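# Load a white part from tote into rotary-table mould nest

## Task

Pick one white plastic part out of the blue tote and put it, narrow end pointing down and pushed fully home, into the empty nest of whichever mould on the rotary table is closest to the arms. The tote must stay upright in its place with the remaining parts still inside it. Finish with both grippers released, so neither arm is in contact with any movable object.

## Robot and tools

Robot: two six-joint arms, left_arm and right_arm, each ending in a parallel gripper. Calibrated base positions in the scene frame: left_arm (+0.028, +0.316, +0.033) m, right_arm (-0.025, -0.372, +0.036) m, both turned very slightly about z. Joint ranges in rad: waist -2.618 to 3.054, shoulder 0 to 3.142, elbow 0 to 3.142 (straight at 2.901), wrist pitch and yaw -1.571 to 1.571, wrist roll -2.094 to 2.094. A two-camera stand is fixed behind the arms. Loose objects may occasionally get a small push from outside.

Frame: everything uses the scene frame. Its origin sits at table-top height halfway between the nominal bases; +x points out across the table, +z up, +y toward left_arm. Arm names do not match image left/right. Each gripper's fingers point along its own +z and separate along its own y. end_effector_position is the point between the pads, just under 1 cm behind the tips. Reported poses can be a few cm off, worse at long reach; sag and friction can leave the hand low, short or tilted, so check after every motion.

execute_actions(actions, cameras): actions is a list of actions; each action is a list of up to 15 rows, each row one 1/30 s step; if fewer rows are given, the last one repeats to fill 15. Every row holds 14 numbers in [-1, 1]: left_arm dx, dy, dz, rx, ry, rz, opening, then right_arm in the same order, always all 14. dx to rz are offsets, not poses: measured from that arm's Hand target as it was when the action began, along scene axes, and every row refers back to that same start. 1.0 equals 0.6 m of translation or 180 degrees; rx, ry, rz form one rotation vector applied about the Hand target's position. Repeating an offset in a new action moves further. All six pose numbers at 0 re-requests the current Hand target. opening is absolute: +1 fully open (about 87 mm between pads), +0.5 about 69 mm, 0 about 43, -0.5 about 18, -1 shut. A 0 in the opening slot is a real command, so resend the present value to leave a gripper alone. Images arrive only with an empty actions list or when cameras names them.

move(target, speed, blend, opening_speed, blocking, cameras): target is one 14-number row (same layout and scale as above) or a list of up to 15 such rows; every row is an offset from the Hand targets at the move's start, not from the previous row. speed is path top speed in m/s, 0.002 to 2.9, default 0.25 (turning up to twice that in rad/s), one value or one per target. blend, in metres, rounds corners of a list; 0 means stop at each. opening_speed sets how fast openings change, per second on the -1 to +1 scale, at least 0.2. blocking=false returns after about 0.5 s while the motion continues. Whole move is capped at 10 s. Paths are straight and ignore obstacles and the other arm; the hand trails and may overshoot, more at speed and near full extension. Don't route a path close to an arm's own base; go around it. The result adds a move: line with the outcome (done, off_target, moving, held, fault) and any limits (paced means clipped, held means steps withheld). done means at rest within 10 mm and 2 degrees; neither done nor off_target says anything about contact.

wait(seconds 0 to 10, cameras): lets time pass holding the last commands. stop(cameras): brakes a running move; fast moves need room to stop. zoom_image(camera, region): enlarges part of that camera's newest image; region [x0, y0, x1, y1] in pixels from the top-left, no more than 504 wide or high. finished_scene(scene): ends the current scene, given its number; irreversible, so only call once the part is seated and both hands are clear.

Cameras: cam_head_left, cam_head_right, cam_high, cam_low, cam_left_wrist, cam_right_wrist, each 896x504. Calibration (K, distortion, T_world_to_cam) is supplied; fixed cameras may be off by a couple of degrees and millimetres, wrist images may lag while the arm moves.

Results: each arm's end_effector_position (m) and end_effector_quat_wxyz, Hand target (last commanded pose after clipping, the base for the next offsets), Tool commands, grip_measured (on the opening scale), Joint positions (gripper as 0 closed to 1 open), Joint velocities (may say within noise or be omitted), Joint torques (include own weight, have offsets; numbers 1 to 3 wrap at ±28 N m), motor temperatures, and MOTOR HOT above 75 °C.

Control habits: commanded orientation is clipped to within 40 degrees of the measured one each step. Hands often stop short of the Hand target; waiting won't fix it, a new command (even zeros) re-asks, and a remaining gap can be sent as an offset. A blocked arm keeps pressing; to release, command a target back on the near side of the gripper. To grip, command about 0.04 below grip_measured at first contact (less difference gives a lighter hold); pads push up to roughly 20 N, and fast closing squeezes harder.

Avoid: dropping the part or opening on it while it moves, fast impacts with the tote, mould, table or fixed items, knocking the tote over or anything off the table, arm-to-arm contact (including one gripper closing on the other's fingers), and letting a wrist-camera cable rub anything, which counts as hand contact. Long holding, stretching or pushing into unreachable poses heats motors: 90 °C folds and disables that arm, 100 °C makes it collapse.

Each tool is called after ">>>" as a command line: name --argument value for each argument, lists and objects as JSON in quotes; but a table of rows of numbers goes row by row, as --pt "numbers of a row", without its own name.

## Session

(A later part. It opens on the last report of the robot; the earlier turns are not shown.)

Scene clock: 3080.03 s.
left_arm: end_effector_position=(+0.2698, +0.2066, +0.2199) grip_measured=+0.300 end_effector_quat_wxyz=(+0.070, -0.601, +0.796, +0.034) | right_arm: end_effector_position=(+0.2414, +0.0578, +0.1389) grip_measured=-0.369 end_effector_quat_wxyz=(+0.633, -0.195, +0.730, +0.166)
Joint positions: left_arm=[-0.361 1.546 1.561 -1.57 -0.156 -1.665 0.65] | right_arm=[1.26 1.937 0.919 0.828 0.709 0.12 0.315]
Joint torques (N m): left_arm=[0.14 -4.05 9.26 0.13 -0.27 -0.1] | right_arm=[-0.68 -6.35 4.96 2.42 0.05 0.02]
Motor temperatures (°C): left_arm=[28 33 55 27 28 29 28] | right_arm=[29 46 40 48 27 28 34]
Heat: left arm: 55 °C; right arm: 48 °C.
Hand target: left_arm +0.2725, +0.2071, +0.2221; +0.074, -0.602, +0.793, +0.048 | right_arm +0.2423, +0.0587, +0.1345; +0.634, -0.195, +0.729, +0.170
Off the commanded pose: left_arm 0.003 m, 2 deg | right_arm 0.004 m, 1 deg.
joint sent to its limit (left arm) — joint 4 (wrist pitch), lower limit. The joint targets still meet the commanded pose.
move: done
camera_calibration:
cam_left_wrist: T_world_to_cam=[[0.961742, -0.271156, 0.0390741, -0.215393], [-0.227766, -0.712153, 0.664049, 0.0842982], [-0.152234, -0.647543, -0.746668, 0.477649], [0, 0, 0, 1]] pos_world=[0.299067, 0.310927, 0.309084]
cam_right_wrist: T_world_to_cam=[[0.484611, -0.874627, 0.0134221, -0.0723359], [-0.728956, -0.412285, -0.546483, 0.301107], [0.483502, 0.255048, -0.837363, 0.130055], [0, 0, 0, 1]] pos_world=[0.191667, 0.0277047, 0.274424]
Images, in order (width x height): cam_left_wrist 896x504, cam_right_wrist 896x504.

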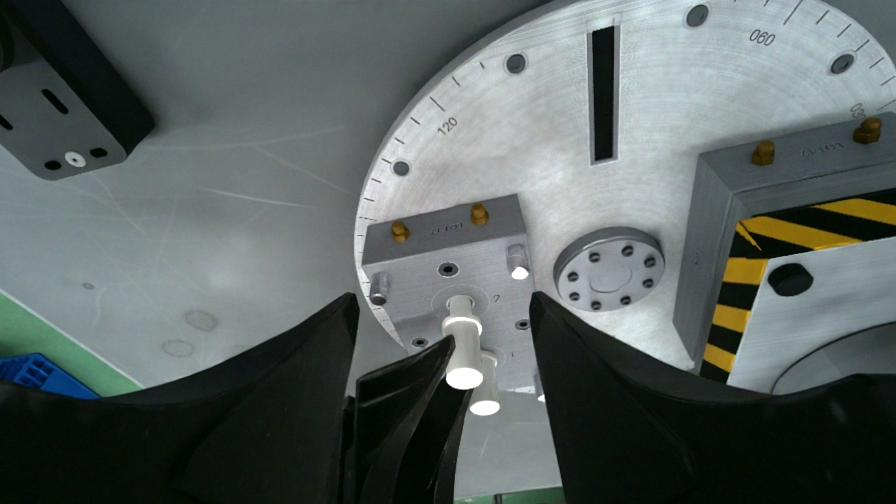

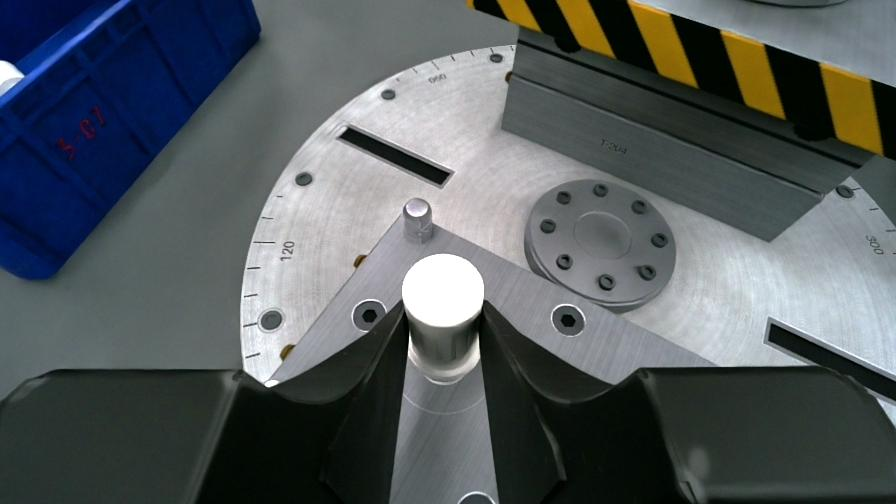

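>>> move --target '[0,0,0,0,0,0,0.3,0,0,-0.01,0,0,0,-0.6]' --speed 0.02 --cameras '["cam_left_wrist","cam_right_wrist"]'

>>> zoom_image --camera "cam_left_wrist" --region '[440, 286, 482, 328]'

>>> zoom_image --camera "cam_right_wrist" --region '[395, 340, 495, 400]'

Scene clock: 3089.97 s.
left_arm: end_effector_position=(+0.2698, +0.2066, +0.2199) grip_measured=+0.300 end_effector_quat_wxyz=(+0.070, -0.601, +0.796, +0.034) | right_arm: end_effector_position=(+0.2414, +0.0580, +0.1328) grip_measured=-0.369 end_effector_quat_wxyz=(+0.633, -0.196, +0.731, +0.166)
Joint positions: left_arm=[-0.361 1.546 1.561 -1.57 -0.156 -1.665 0.65] | right_arm=[1.26 1.955 0.913 0.851 0.709 0.12 0.315]
Joint torques (N m): left_arm=[0.14 -4.04 9.28 0.13 -0.26 -0.09] | right_arm=[-0.57 -6.39 4.77 2.41 0.03 0.01]
Motor temperatures (°C): left_arm=[28 33 55 27 28 29 28] | right_arm=[29 46 40 49 27 28 34]
Heat: left arm: 55 °C; right arm: 49 °C.
Hand target: left_arm +0.2725, +0.2071, +0.2221; +0.074, -0.602, +0.793, +0.048 | right_arm +0.2422, +0.0587, +0.1285; +0.634, -0.195, +0.729, +0.170
Off the commanded pose: left_arm 0.003 m, 2 deg | right_arm 0.004 m, 1 deg.
joint sent to its limit (left arm) — joint 4 (wrist pitch), lower limit. The joint targets still meet the commanded pose.
move: done
camera_calibration:
cam_left_wrist: T_world_to_cam=[[0.961742, -0.271156, 0.0390741, -0.215393], [-0.227766, -0.712153, 0.664049, 0.0842982], [-0.152234, -0.647543, -0.746668, 0.477649], [0, 0, 0, 1]] pos_world=[0.299067, 0.310927, 0.309084]
cam_right_wrist: T_world_to_cam=[[0.485293, -0.874247, 0.013527, -0.0722482], [-0.728819, -0.413016, -0.546115, 0.297753], [0.483026, 0.255167, -0.837601, 0.125047], [0, 0, 0, 1]] pos_world=[0.191668, 0.027906, 0.268324]
Images, in order (width x height): cam_left_wrist 896x504, cam_right_wrist 896x504.

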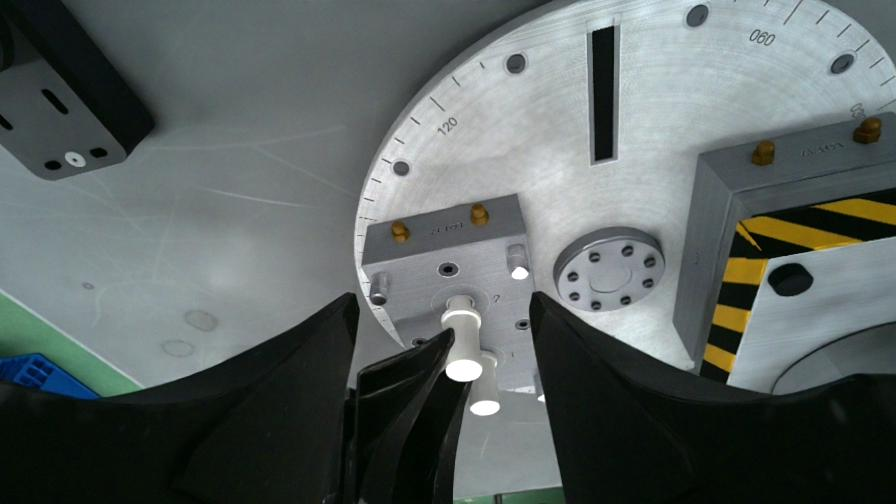

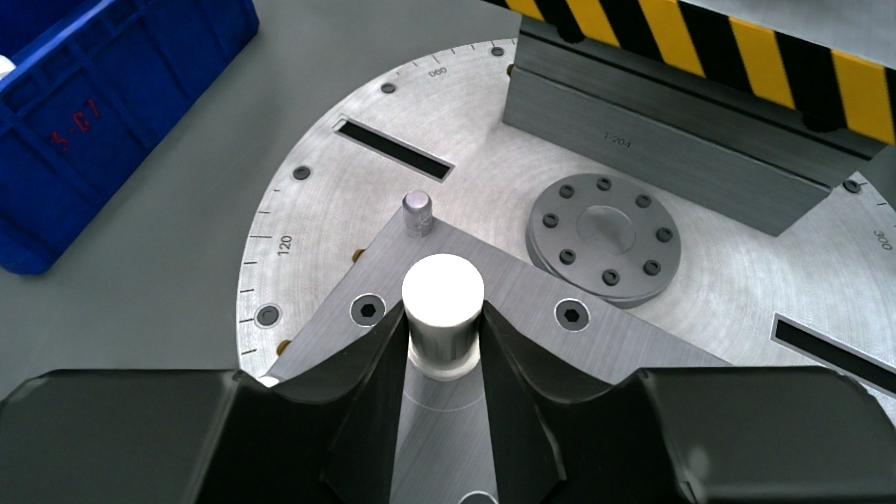

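Scaled by 12.000 from the camera's 896x504 image, which has a finer 1280x720 frame.

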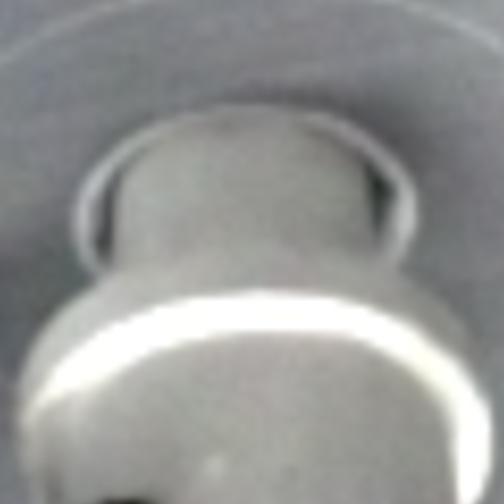

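Scaled by 5.040 from the camera's 896x504 image, which has a finer 1280x720 frame.

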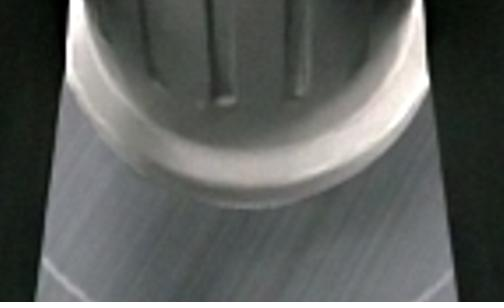

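>>> move --target '[0,0,0,0,0,0,0.3,0,0,-0.0133,0,0,0,-0.6]' --speed 0.02 --cameras '["cam_left_wrist"]'

>>> zoom_image --camera "cam_left_wrist" --region '[430, 280, 490, 340]'

Scene clock: 3095.17 s.
left_arm: end_effector_position=(+0.2698, +0.2066, +0.2199) grip_measured=+0.300 end_effector_quat_wxyz=(+0.070, -0.601, +0.796, +0.034) | right_arm: end_effector_position=(+0.2414, +0.0581, +0.1246) grip_measured=-0.369 end_effector_quat_wxyz=(+0.633, -0.196, +0.731, +0.166)
Joint positions: left_arm=[-0.361 1.546 1.561 -1.57 -0.156 -1.665 0.65] | right_arm=[1.26 1.98 0.906 0.883 0.709 0.12 0.315]
Joint torques (N m): left_arm=[0.12 -4.07 9.26 0.12 -0.26 -0.1] | right_arm=[-0.65 -6.56 4.72 2.45 0.09 0.01]
Motor temperatures (°C): left_arm=[28 33 55 27 28 29 28] | right_arm=[29 46 40 49 27 28 34]
Heat: left arm: 55 °C; right arm: 49 °C.
Hand target: left_arm +0.2725, +0.2071, +0.2221; +0.074, -0.602, +0.793, +0.048 | right_arm +0.2423, +0.0587, +0.1205; +0.634, -0.195, +0.729, +0.170
Off the commanded pose: left_arm 0.003 m, 2 deg | right_arm 0.004 m, 1 deg.
joint sent to its limit (left arm) — joint 4 (wrist pitch), lower limit. The joint targets still meet the commanded pose.
move: done
camera_calibration:
cam_left_wrist: T_world_to_cam=[[0.961742, -0.271156, 0.0390741, -0.215393], [-0.227766, -0.712153, 0.664049, 0.0842982], [-0.152234, -0.647543, -0.746668, 0.477649], [0, 0, 0, 1]] pos_world=[0.299067, 0.310927, 0.309084]
Images, in order (width x height): cam_left_wrist 896x504.

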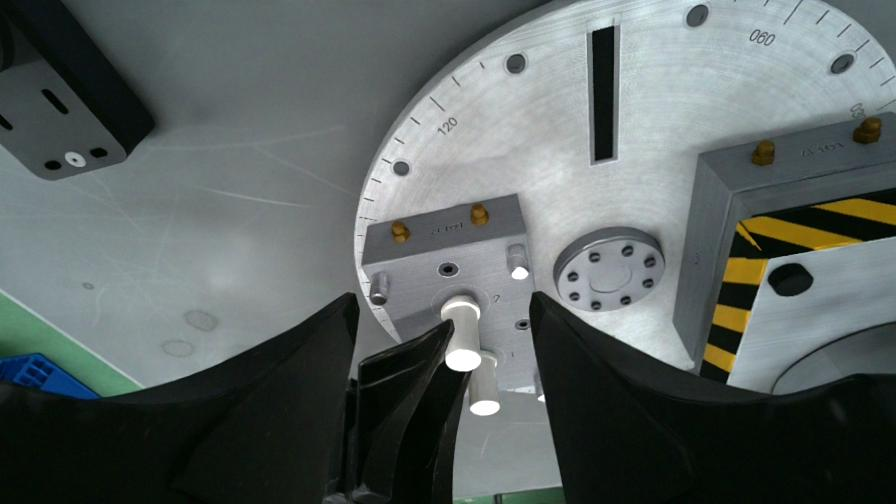

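Scaled by 8.400 from the camera's 896x504 image, which has a finer 1280x720 frame.

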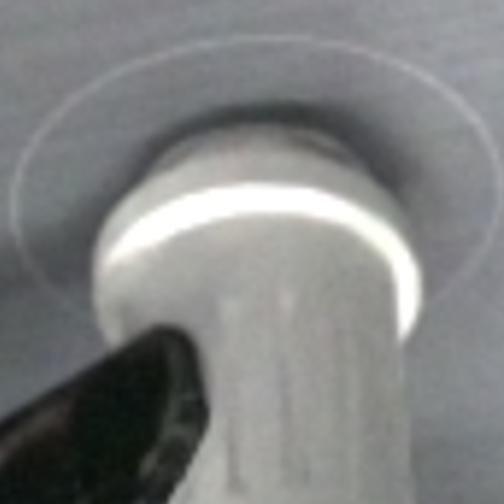

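>>> move --target '[0,0,0,0,0,0,0.3,0,0,-0.0083,0,0,0,-0.6]' --speed 0.015 --cameras '["cam_left_wrist","cam_low"]'

>>> zoom_image --camera "cam_left_wrist" --region '[430, 280, 490, 340]'

>>> zoom_image --camera "cam_low" --region '[360, 150, 450, 240]'

Scene clock: 3113.93 s.
left_arm: end_effector_position=(+0.2698, +0.2066, +0.2199) grip_measured=+0.300 end_effector_quat_wxyz=(+0.070, -0.601, +0.796, +0.034) | right_arm: end_effector_position=(+0.2415, +0.0582, +0.1200) grip_measured=-0.369 end_effector_quat_wxyz=(+0.633, -0.196, +0.730, +0.166)
Joint positions: left_arm=[-0.361 1.546 1.561 -1.57 -0.156 -1.665 0.65] | right_arm=[1.26 1.995 0.902 0.903 0.709 0.12 0.315]
Joint torques (N m): left_arm=[0.14 -4.04 9.28 0.13 -0.26 -0.09] | right_arm=[-0.79 -6.34 4.71 2.45 0.06 0.01]
Motor temperatures (°C): left_arm=[28 33 55 27 28 29 28] | right_arm=[29 47 39 47 27 28 34]
Heat: left arm: 55 °C; right arm: 47 °C.
Hand target: left_arm +0.2725, +0.2071, +0.2221; +0.074, -0.602, +0.793, +0.048 | right_arm +0.2423, +0.0587, +0.1156; +0.634, -0.195, +0.729, +0.170
Off the commanded pose: left_arm 0.003 m, 2 deg | right_arm 0.005 m, 0 deg.
joint sent to its limit (left arm) — joint 4 (wrist pitch), lower limit. The joint targets still meet the commanded pose.
move: done
camera_calibration:
cam_left_wrist: T_world_to_cam=[[0.961742, -0.271156, 0.0390741, -0.215393], [-0.227766, -0.712153, 0.664049, 0.0842982], [-0.152234, -0.647543, -0.746668, 0.477649], [0, 0, 0, 1]] pos_world=[0.299067, 0.310927, 0.309084]
Images, in order (width x height): cam_low 896x504, cam_left_wrist 896x504.

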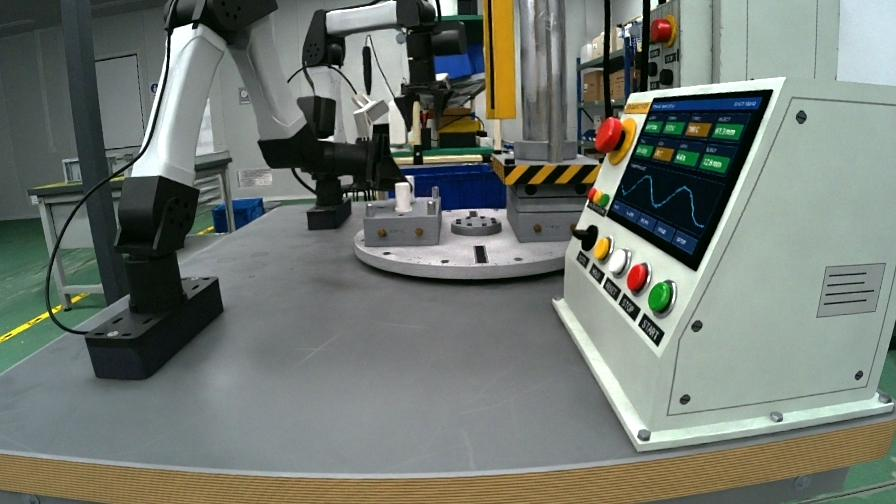

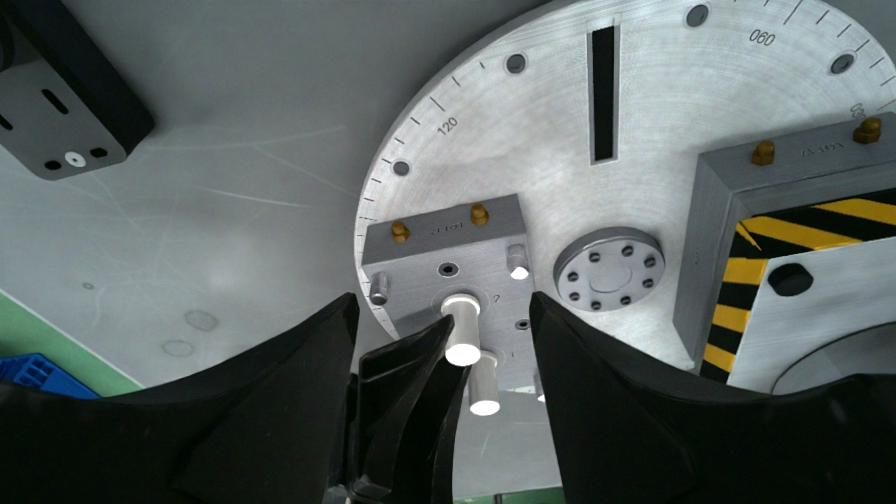

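Scaled by 8.400 from the camera's 896x504 image, which has a finer 1280x720 frame.

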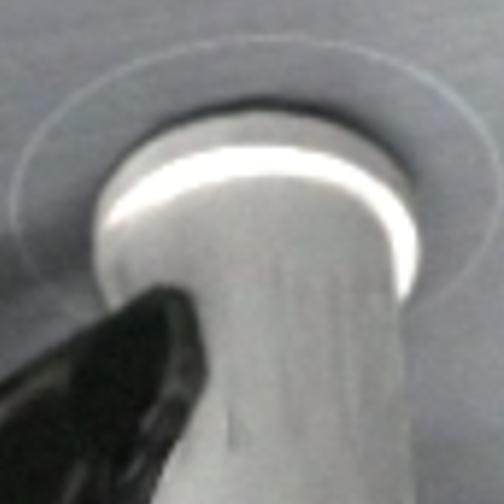

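Scaled by 5.600 from the camera's 896x504 image, which has a finer 1280x720 frame.

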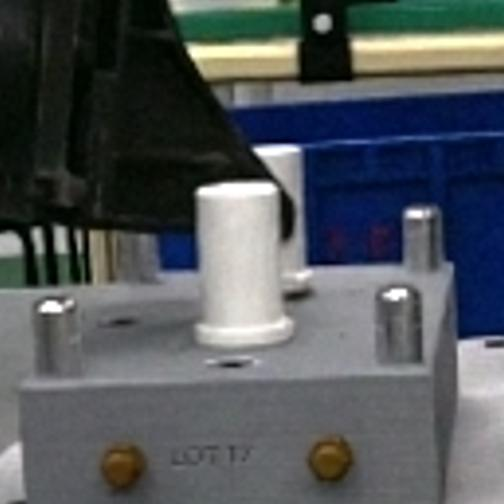

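>>> move --target '[0,0,0,0,0,0,0.3,0,0,-0.0045,0,0,0,-0.6]' --speed 0.015 --cameras '["cam_left_wrist"]'

>>> zoom_image --camera "cam_left_wrist" --region '[430, 280, 490, 340]'

Scene clock: 3120.67 s.
left_arm: end_effector_position=(+0.2698, +0.2066, +0.2199) grip_measured=+0.300 end_effector_quat_wxyz=(+0.070, -0.601, +0.796, +0.034) | right_arm: end_effector_position=(+0.2417, +0.0585, +0.1190) grip_measured=-0.369 end_effector_quat_wxyz=(+0.634, -0.195, +0.730, +0.167)
Joint positions: left_arm=[-0.361 1.546 1.561 -1.57 -0.156 -1.665 0.65] | right_arm=[1.26 2.001 0.902 0.911 0.71 0.12 0.315]
Joint torques (N m): left_arm=[0.14 -4.04 9.26 0.13 -0.26 -0.1] | right_arm=[-0.64 -6.11 4.44 2.45 0.06 0.01]
Motor temperatures (°C): left_arm=[28 33 55 27 28 29 28] | right_arm=[29 47 39 47 27 28 34]
Heat: left arm: 55 °C; right arm: 47 °C.
Hand target: left_arm +0.2725, +0.2071, +0.2221; +0.074, -0.602, +0.793, +0.048 | right_arm +0.2423, +0.0587, +0.1130; +0.634, -0.195, +0.729, +0.171
Off the commanded pose: left_arm 0.003 m, 2 deg | right_arm 0.006 m, 0 deg.
joint sent to its limit (left arm) — joint 4 (wrist pitch), lower limit. The joint targets still meet the commanded pose.
move: done
camera_calibration:
cam_left_wrist: T_world_to_cam=[[0.961742, -0.271156, 0.0390741, -0.215393], [-0.227766, -0.712153, 0.664049, 0.0842982], [-0.152234, -0.647543, -0.746668, 0.477649], [0, 0, 0, 1]] pos_world=[0.299067, 0.310927, 0.309084]
Images, in order (width x height): cam_left_wrist 896x504.

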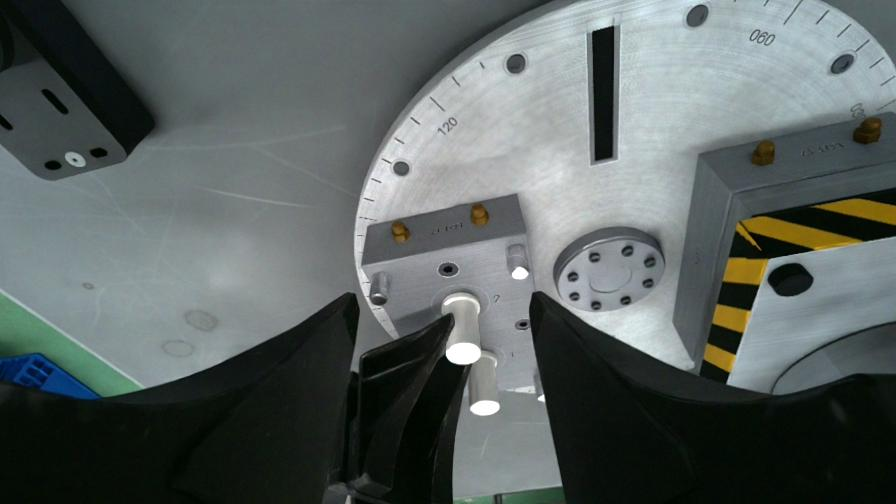

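Scaled by 8.400 from the camera's 896x504 image, which has a finer 1280x720 frame.

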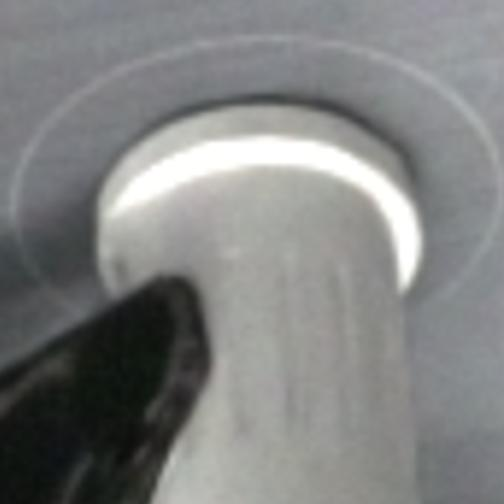

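>>> move --target '[0,0,0,0,0,0,0.3,0,0,-0.0045,0,0,0,-0.6]' --speed 0.015 --cameras '["cam_left_wrist","cam_low"]'

>>> zoom_image --camera "cam_left_wrist" --region '[430, 280, 490, 340]'

>>> zoom_image --camera "cam_low" --region '[390, 170, 430, 210]'

Scene clock: 3131.97 s.
left_arm: end_effector_position=(+0.2698, +0.2066, +0.2199) grip_measured=+0.300 end_effector_quat_wxyz=(+0.070, -0.601, +0.796, +0.034) | right_arm: end_effector_position=(+0.2423, +0.0580, +0.1180) grip_measured=-0.369 end_effector_quat_wxyz=(+0.635, -0.191, +0.729, +0.167)
Joint positions: left_arm=[-0.361 1.546 1.561 -1.57 -0.156 -1.665 0.65] | right_arm=[1.26 2.008 0.899 0.926 0.715 0.12 0.315]
Joint torques (N m): left_arm=[0.14 -4.04 9.25 0.12 -0.26 -0.1] | right_arm=[-0.53 -6.12 4.48 2.42 -0.02 -0.02]
Motor temperatures (°C): left_arm=[28 33 55 27 28 29 28] | right_arm=[29 47 39 48 27 28 34]
Heat: left arm: 55 °C; right arm: 48 °C.
Hand target: left_arm +0.2725, +0.2071, +0.2221; +0.074, -0.602, +0.793, +0.048 | right_arm +0.2423, +0.0588, +0.1103; +0.634, -0.195, +0.729, +0.171
Off the commanded pose: left_arm 0.003 m, 2 deg | right_arm 0.008 m, 1 deg.
joint sent to its limit (left arm) — joint 4 (wrist pitch), lower limit. The joint targets still meet the commanded pose.
move: done
camera_calibration:
cam_left_wrist: T_world_to_cam=[[0.961742, -0.271156, 0.0390741, -0.215393], [-0.227766, -0.712153, 0.664049, 0.0842982], [-0.152234, -0.647543, -0.746668, 0.477649], [0, 0, 0, 1]] pos_world=[0.299067, 0.310927, 0.309084]
Images, in order (width x height): cam_low 896x504, cam_left_wrist 896x504.

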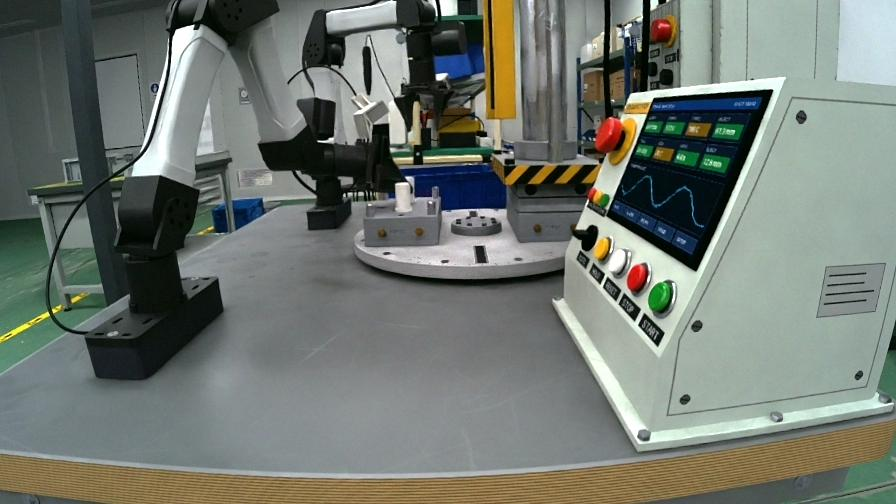

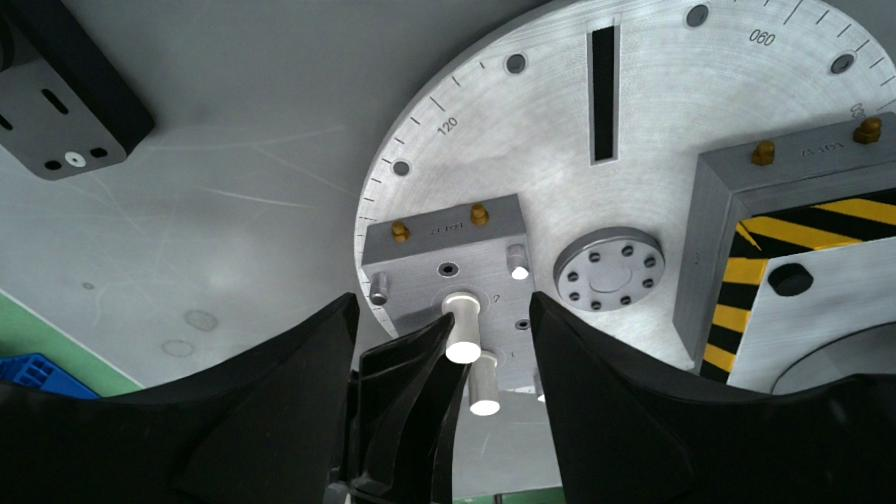

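Scaled by 8.400 from the camera's 896x504 image, which has a finer 1280x720 frame.

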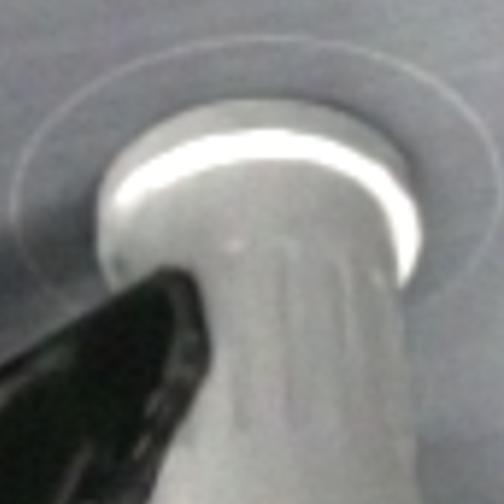

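Scaled by 12.600 from the camera's 896x504 image, which has a finer 1280x720 frame.

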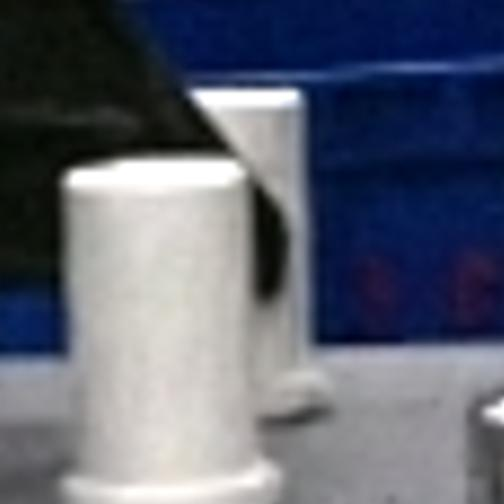

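>>> move --target '[0,0,0,0,0,0,0.3,0,0,-0.0035,0,0,0,-0.6]' --speed 0.015 --cameras '["cam_left_wrist","cam_low"]'

>>> zoom_image --camera "cam_left_wrist" --region '[430, 280, 490, 340]'

>>> zoom_image --camera "cam_low" --region '[390, 170, 430, 210]'

Scene clock: 3144.13 s.
left_arm: end_effector_position=(+0.2698, +0.2066, +0.2199) grip_measured=+0.300 end_effector_quat_wxyz=(+0.070, -0.601, +0.796, +0.034) | right_arm: end_effector_position=(+0.2430, +0.0574, +0.1176) grip_measured=-0.369 end_effector_quat_wxyz=(+0.638, -0.188, +0.728, +0.167)
Joint positions: left_arm=[-0.361 1.546 1.561 -1.57 -0.156 -1.665 0.65] | right_arm=[1.26 2.013 0.897 0.94 0.721 0.12 0.315]
Joint torques (N m): left_arm=[0.13 -4.03 9.28 0.12 -0.26 -0.1] | right_arm=[-0.53 -5.94 4.42 2.35 -0.05 0.03]
Motor temperatures (°C): left_arm=[28 33 55 27 28 29 28] | right_arm=[29 48 39 47 27 28 34]
Heat: left arm: 55 °C; right arm: 48 °C.
Hand target: left_arm +0.2725, +0.2071, +0.2221; +0.074, -0.602, +0.793, +0.048 | right_arm +0.2423, +0.0588, +0.1081; +0.634, -0.195, +0.729, +0.170
Off the commanded pose: left_arm 0.003 m, 2 deg | right_arm 0.010 m, 1 deg.
joint sent to its limit (left arm) — joint 4 (wrist pitch), lower limit. The joint targets still meet the commanded pose.
move: done
camera_calibration:
cam_left_wrist: T_world_to_cam=[[0.961742, -0.271156, 0.0390741, -0.215393], [-0.227766, -0.712153, 0.664049, 0.0842982], [-0.152234, -0.647543, -0.746668, 0.477649], [0, 0, 0, 1]] pos_world=[0.299067, 0.310927, 0.309084]
Images, in order (width x height): cam_low 896x504, cam_left_wrist 896x504.

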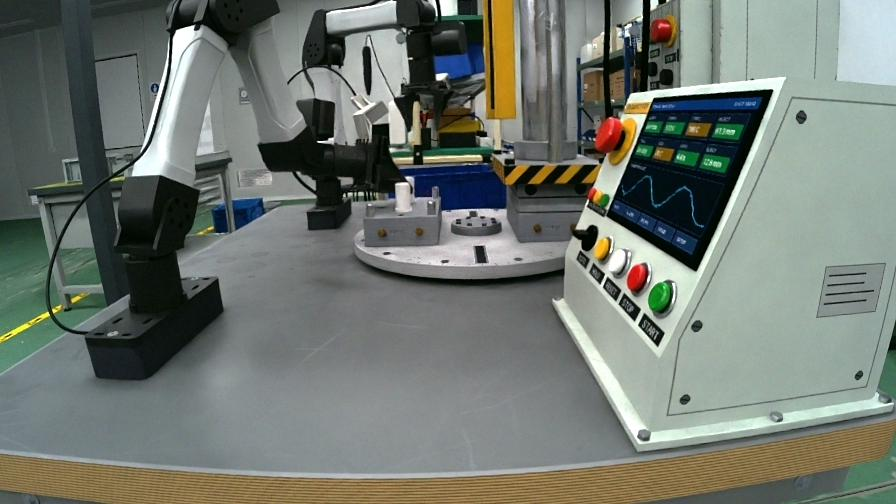

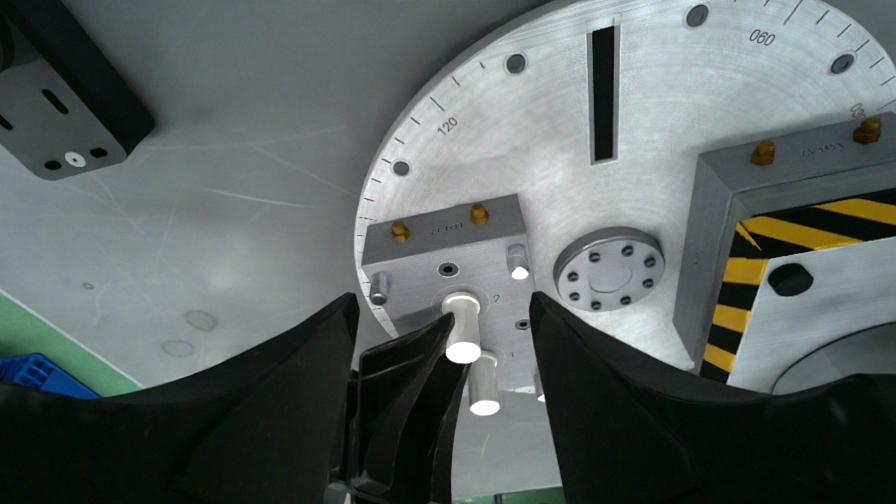

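Scaled by 8.400 from the camera's 896x504 image, which has a finer 1280x720 frame.

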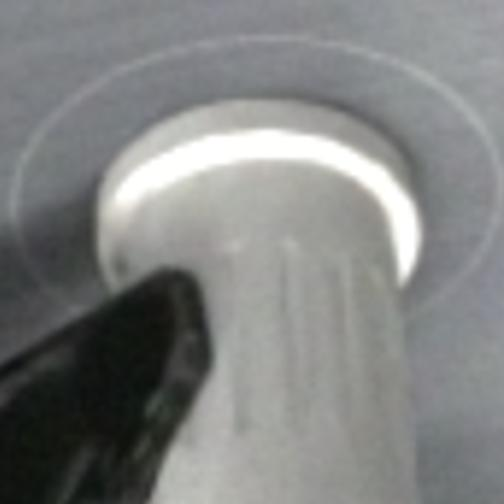

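Scaled by 12.600 from the camera's 896x504 image, which has a finer 1280x720 frame.

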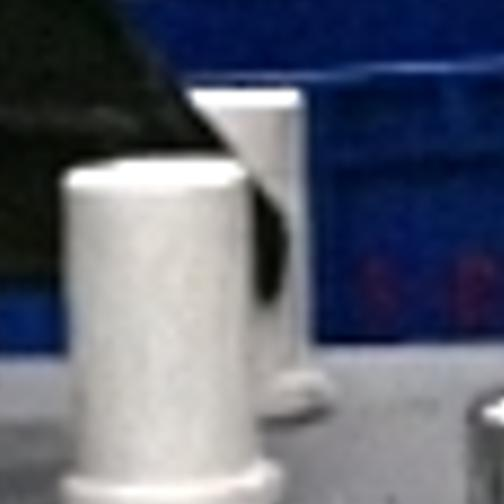

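>>> move --target '[0,0,0,0,0,0,0.3,0,0,0.0115,0,0,0,-0.6]' --speed 0.015 --cameras '["cam_left_wrist","cam_low","cam_right_wrist"]'

>>> zoom_image --camera "cam_left_wrist" --region '[430, 280, 490, 340]'

>>> zoom_image --camera "cam_low" --region '[390, 170, 430, 210]'

Scene clock: 3162.13 s.
left_arm: end_effector_position=(+0.2698, +0.2066, +0.2199) grip_measured=+0.300 end_effector_quat_wxyz=(+0.070, -0.601, +0.796, +0.034) | right_arm: end_effector_position=(+0.2430, +0.0574, +0.1177) grip_measured=-0.369 end_effector_quat_wxyz=(+0.638, -0.188, +0.728, +0.167)
Joint positions: left_arm=[-0.361 1.546 1.561 -1.57 -0.156 -1.665 0.65] | right_arm=[1.26 2.013 0.897 0.94 0.721 0.12 0.315]
Joint torques (N m): left_arm=[0.1 -4.05 9.29 0.13 -0.26 -0.1] | right_arm=[-0.57 -7.68 5.01 2.05 -0.06 0.02]
Motor temperatures (°C): left_arm=[28 33 55 27 28 29 28] | right_arm=[29 47 39 49 27 28 34]
Heat: left arm: 55 °C; right arm: 49 °C.
Hand target: left_arm +0.2725, +0.2071, +0.2221; +0.074, -0.602, +0.793, +0.048 | right_arm +0.2423, +0.0588, +0.1150; +0.634, -0.195, +0.729, +0.170
Off the commanded pose: left_arm 0.003 m, 2 deg | right_arm 0.003 m, 1 deg.
joint sent to its limit (left arm) — joint 4 (wrist pitch), lower limit. The joint targets still meet the commanded pose.
move: done
camera_calibration:
cam_left_wrist: T_world_to_cam=[[0.961742, -0.271156, 0.0390741, -0.215393], [-0.227766, -0.712153, 0.664049, 0.0842982], [-0.152234, -0.647543, -0.746668, 0.477649], [0, 0, 0, 1]] pos_world=[0.299067, 0.310927, 0.309084]
cam_right_wrist: T_world_to_cam=[[0.474445, -0.880269, 0.00537917, -0.0694718], [-0.729715, -0.396703, -0.556904, 0.290976], [0.492359, 0.260295, -0.830559, 0.108355], [0, 0, 0, 1]] pos_world=[0.19194, 0.0260729, 0.252414]
Images, in order (width x height): cam_low 896x504, cam_left_wrist 896x504, cam_right_wrist 896x504.

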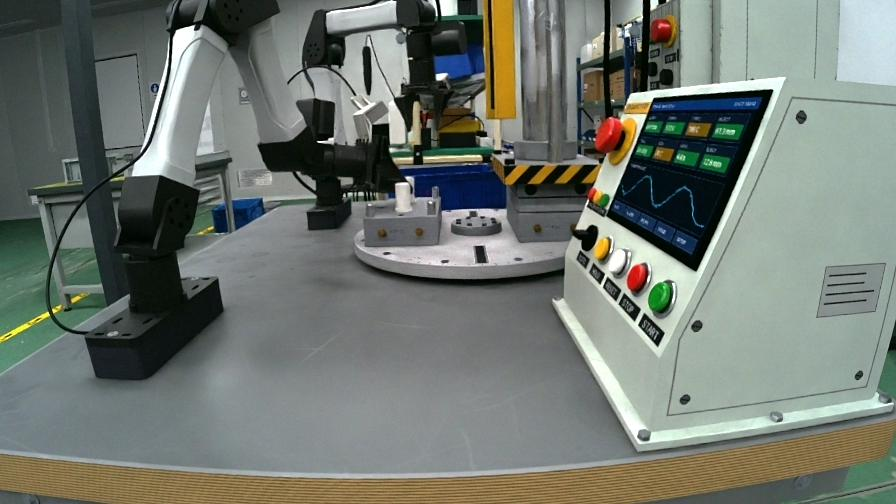

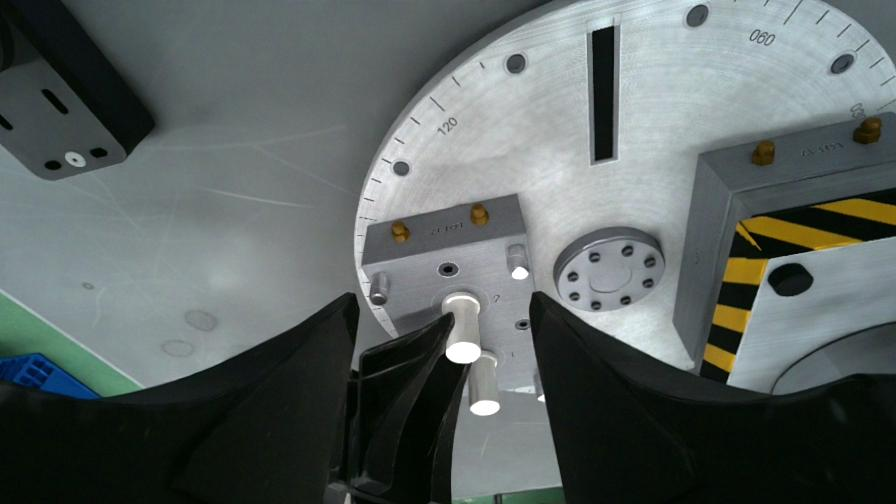

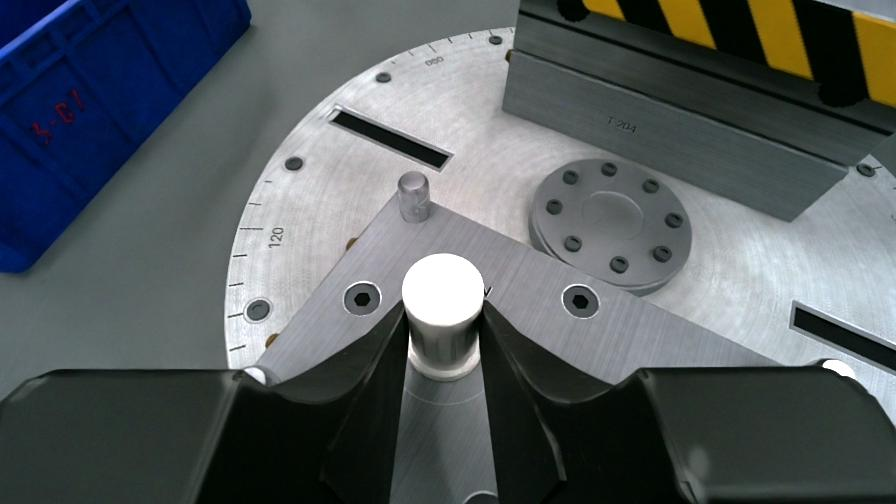

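Scaled by 8.400 from the camera's 896x504 image, which has a finer 1280x720 frame.

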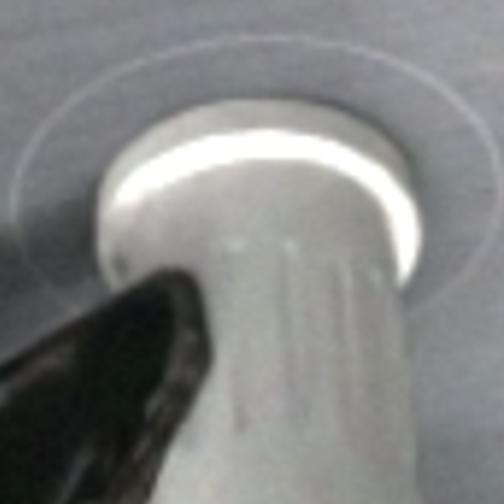

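Scaled by 12.600 from the camera's 896x504 image, which has a finer 1280x720 frame.

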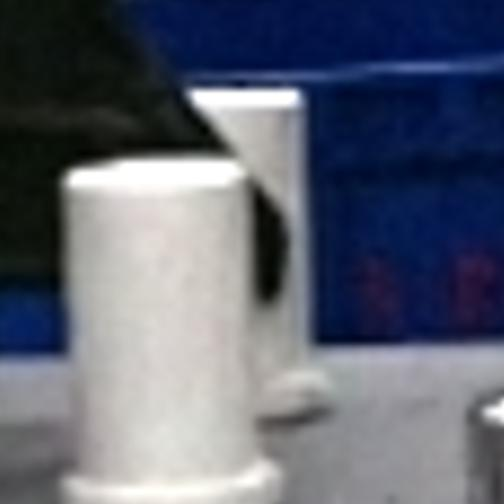

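>>> wait --seconds 0 --cameras '["cam_high","cam_head_right","cam_head_left"]'

>>> zoom_image --camera "cam_high" --region '[400, 230, 480, 310]'

>>> zoom_image --camera "cam_head_right" --region '[430, 250, 510, 330]'

>>> zoom_image --camera "cam_head_left" --region '[420, 250, 520, 330]'

Scene clock: 3174.77 s.
left_arm: end_effector_position=(+0.2698, +0.2066, +0.2199) grip_measured=+0.300 end_effector_quat_wxyz=(+0.070, -0.601, +0.796, +0.034) | right_arm: end_effector_position=(+0.2430, +0.0574, +0.1177) grip_measured=-0.369 end_effector_quat_wxyz=(+0.638, -0.188, +0.728, +0.167)
Joint positions: left_arm=[-0.361 1.546 1.561 -1.57 -0.156 -1.665 0.65] | right_arm=[1.26 2.013 0.897 0.94 0.721 0.12 0.315]
Joint torques (N m): left_arm=[0.12 -4.05 9.28 0.12 -0.27 -0.1] | right_arm=[-0.5 -7.47 5.04 2.08 -0.04 0]
Motor temperatures (°C): left_arm=[28 33 55 27 28 29 28] | right_arm=[29 48 39 48 27 28 34]
Heat: left arm: 55 °C; right arm: 48 °C.
Hand target: left_arm +0.2725, +0.2071, +0.2221; +0.074, -0.602, +0.793, +0.048 | right_arm +0.2423, +0.0588, +0.1150; +0.634, -0.195, +0.729, +0.170
Tool commands: left_gripper/opening=+0.3 right_gripper/opening=-0.6
Off the commanded pose: left_arm 0.003 m, 2 deg | right_arm 0.003 m, 1 deg.
Images, in order (width x height): cam_head_left 896x504, cam_head_right 896x504, cam_high 896x504.

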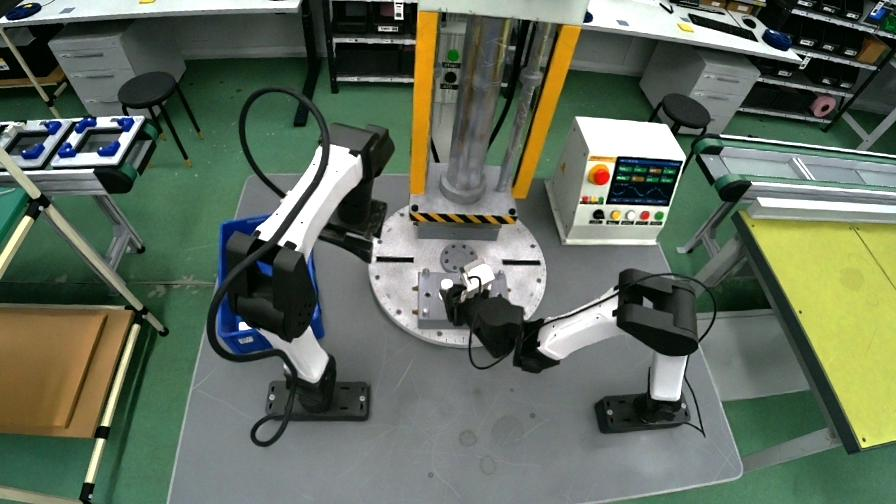

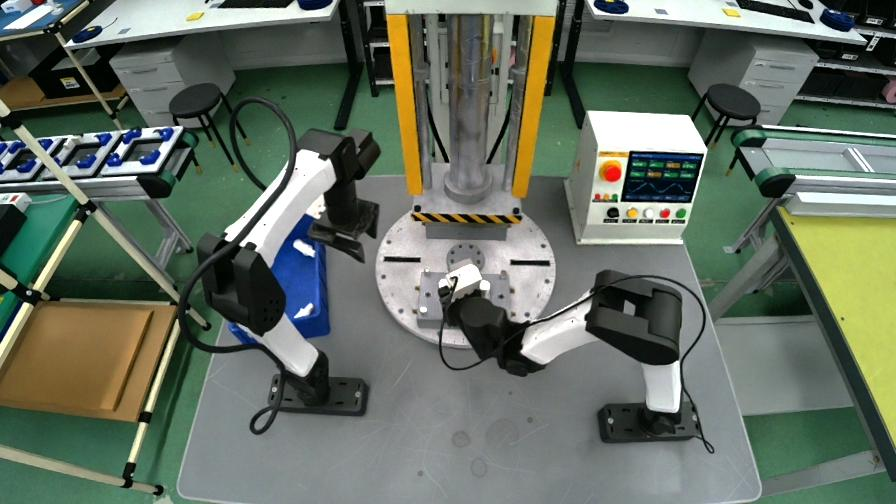

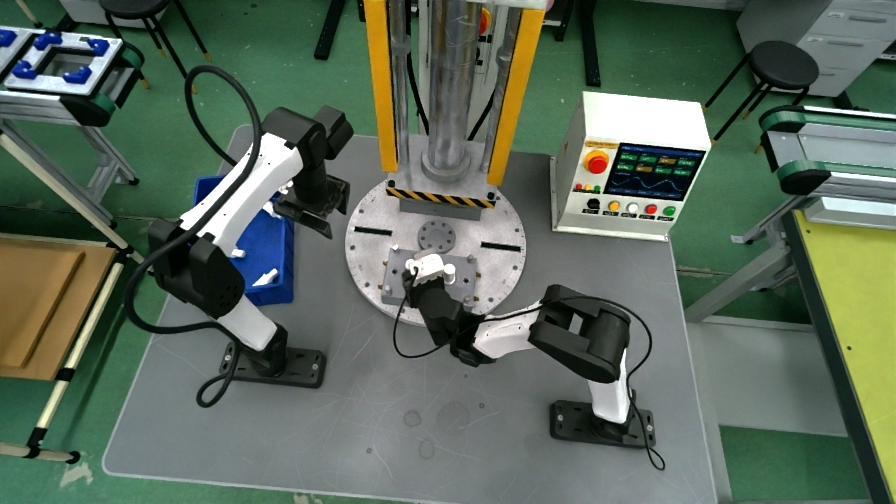

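Scaled by 6.300 from the camera's 896x504 image, which has a finer 1280x720 frame.

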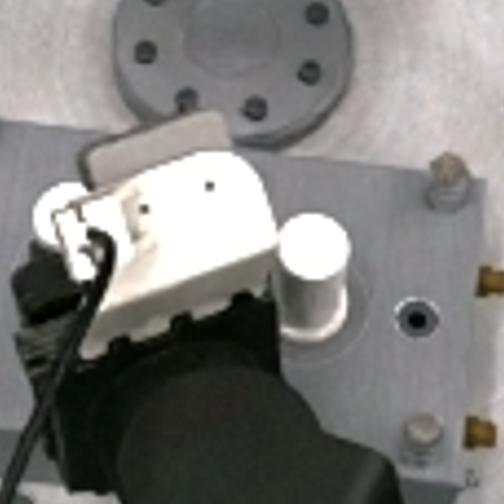

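Scaled by 6.300 from the camera's 896x504 image, which has a finer 1280x720 frame.

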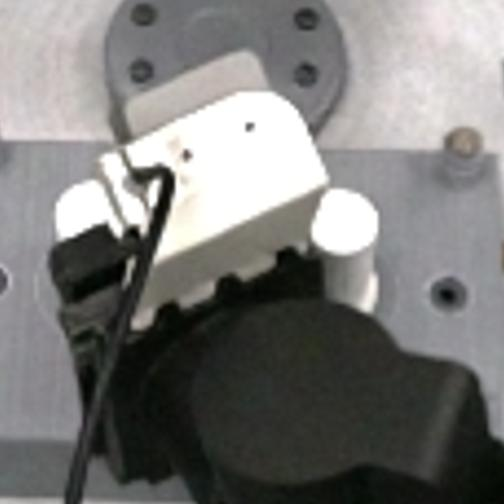

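Scaled by 5.040 from the camera's 896x504 image, which has a finer 1280x720 frame.

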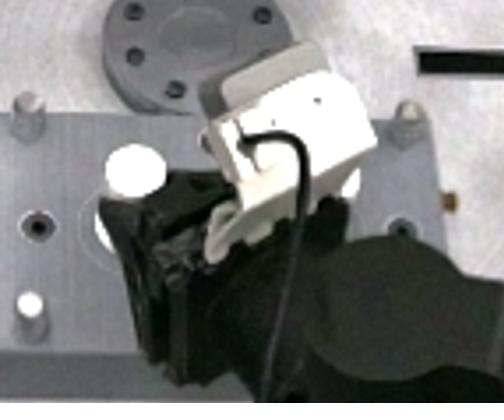

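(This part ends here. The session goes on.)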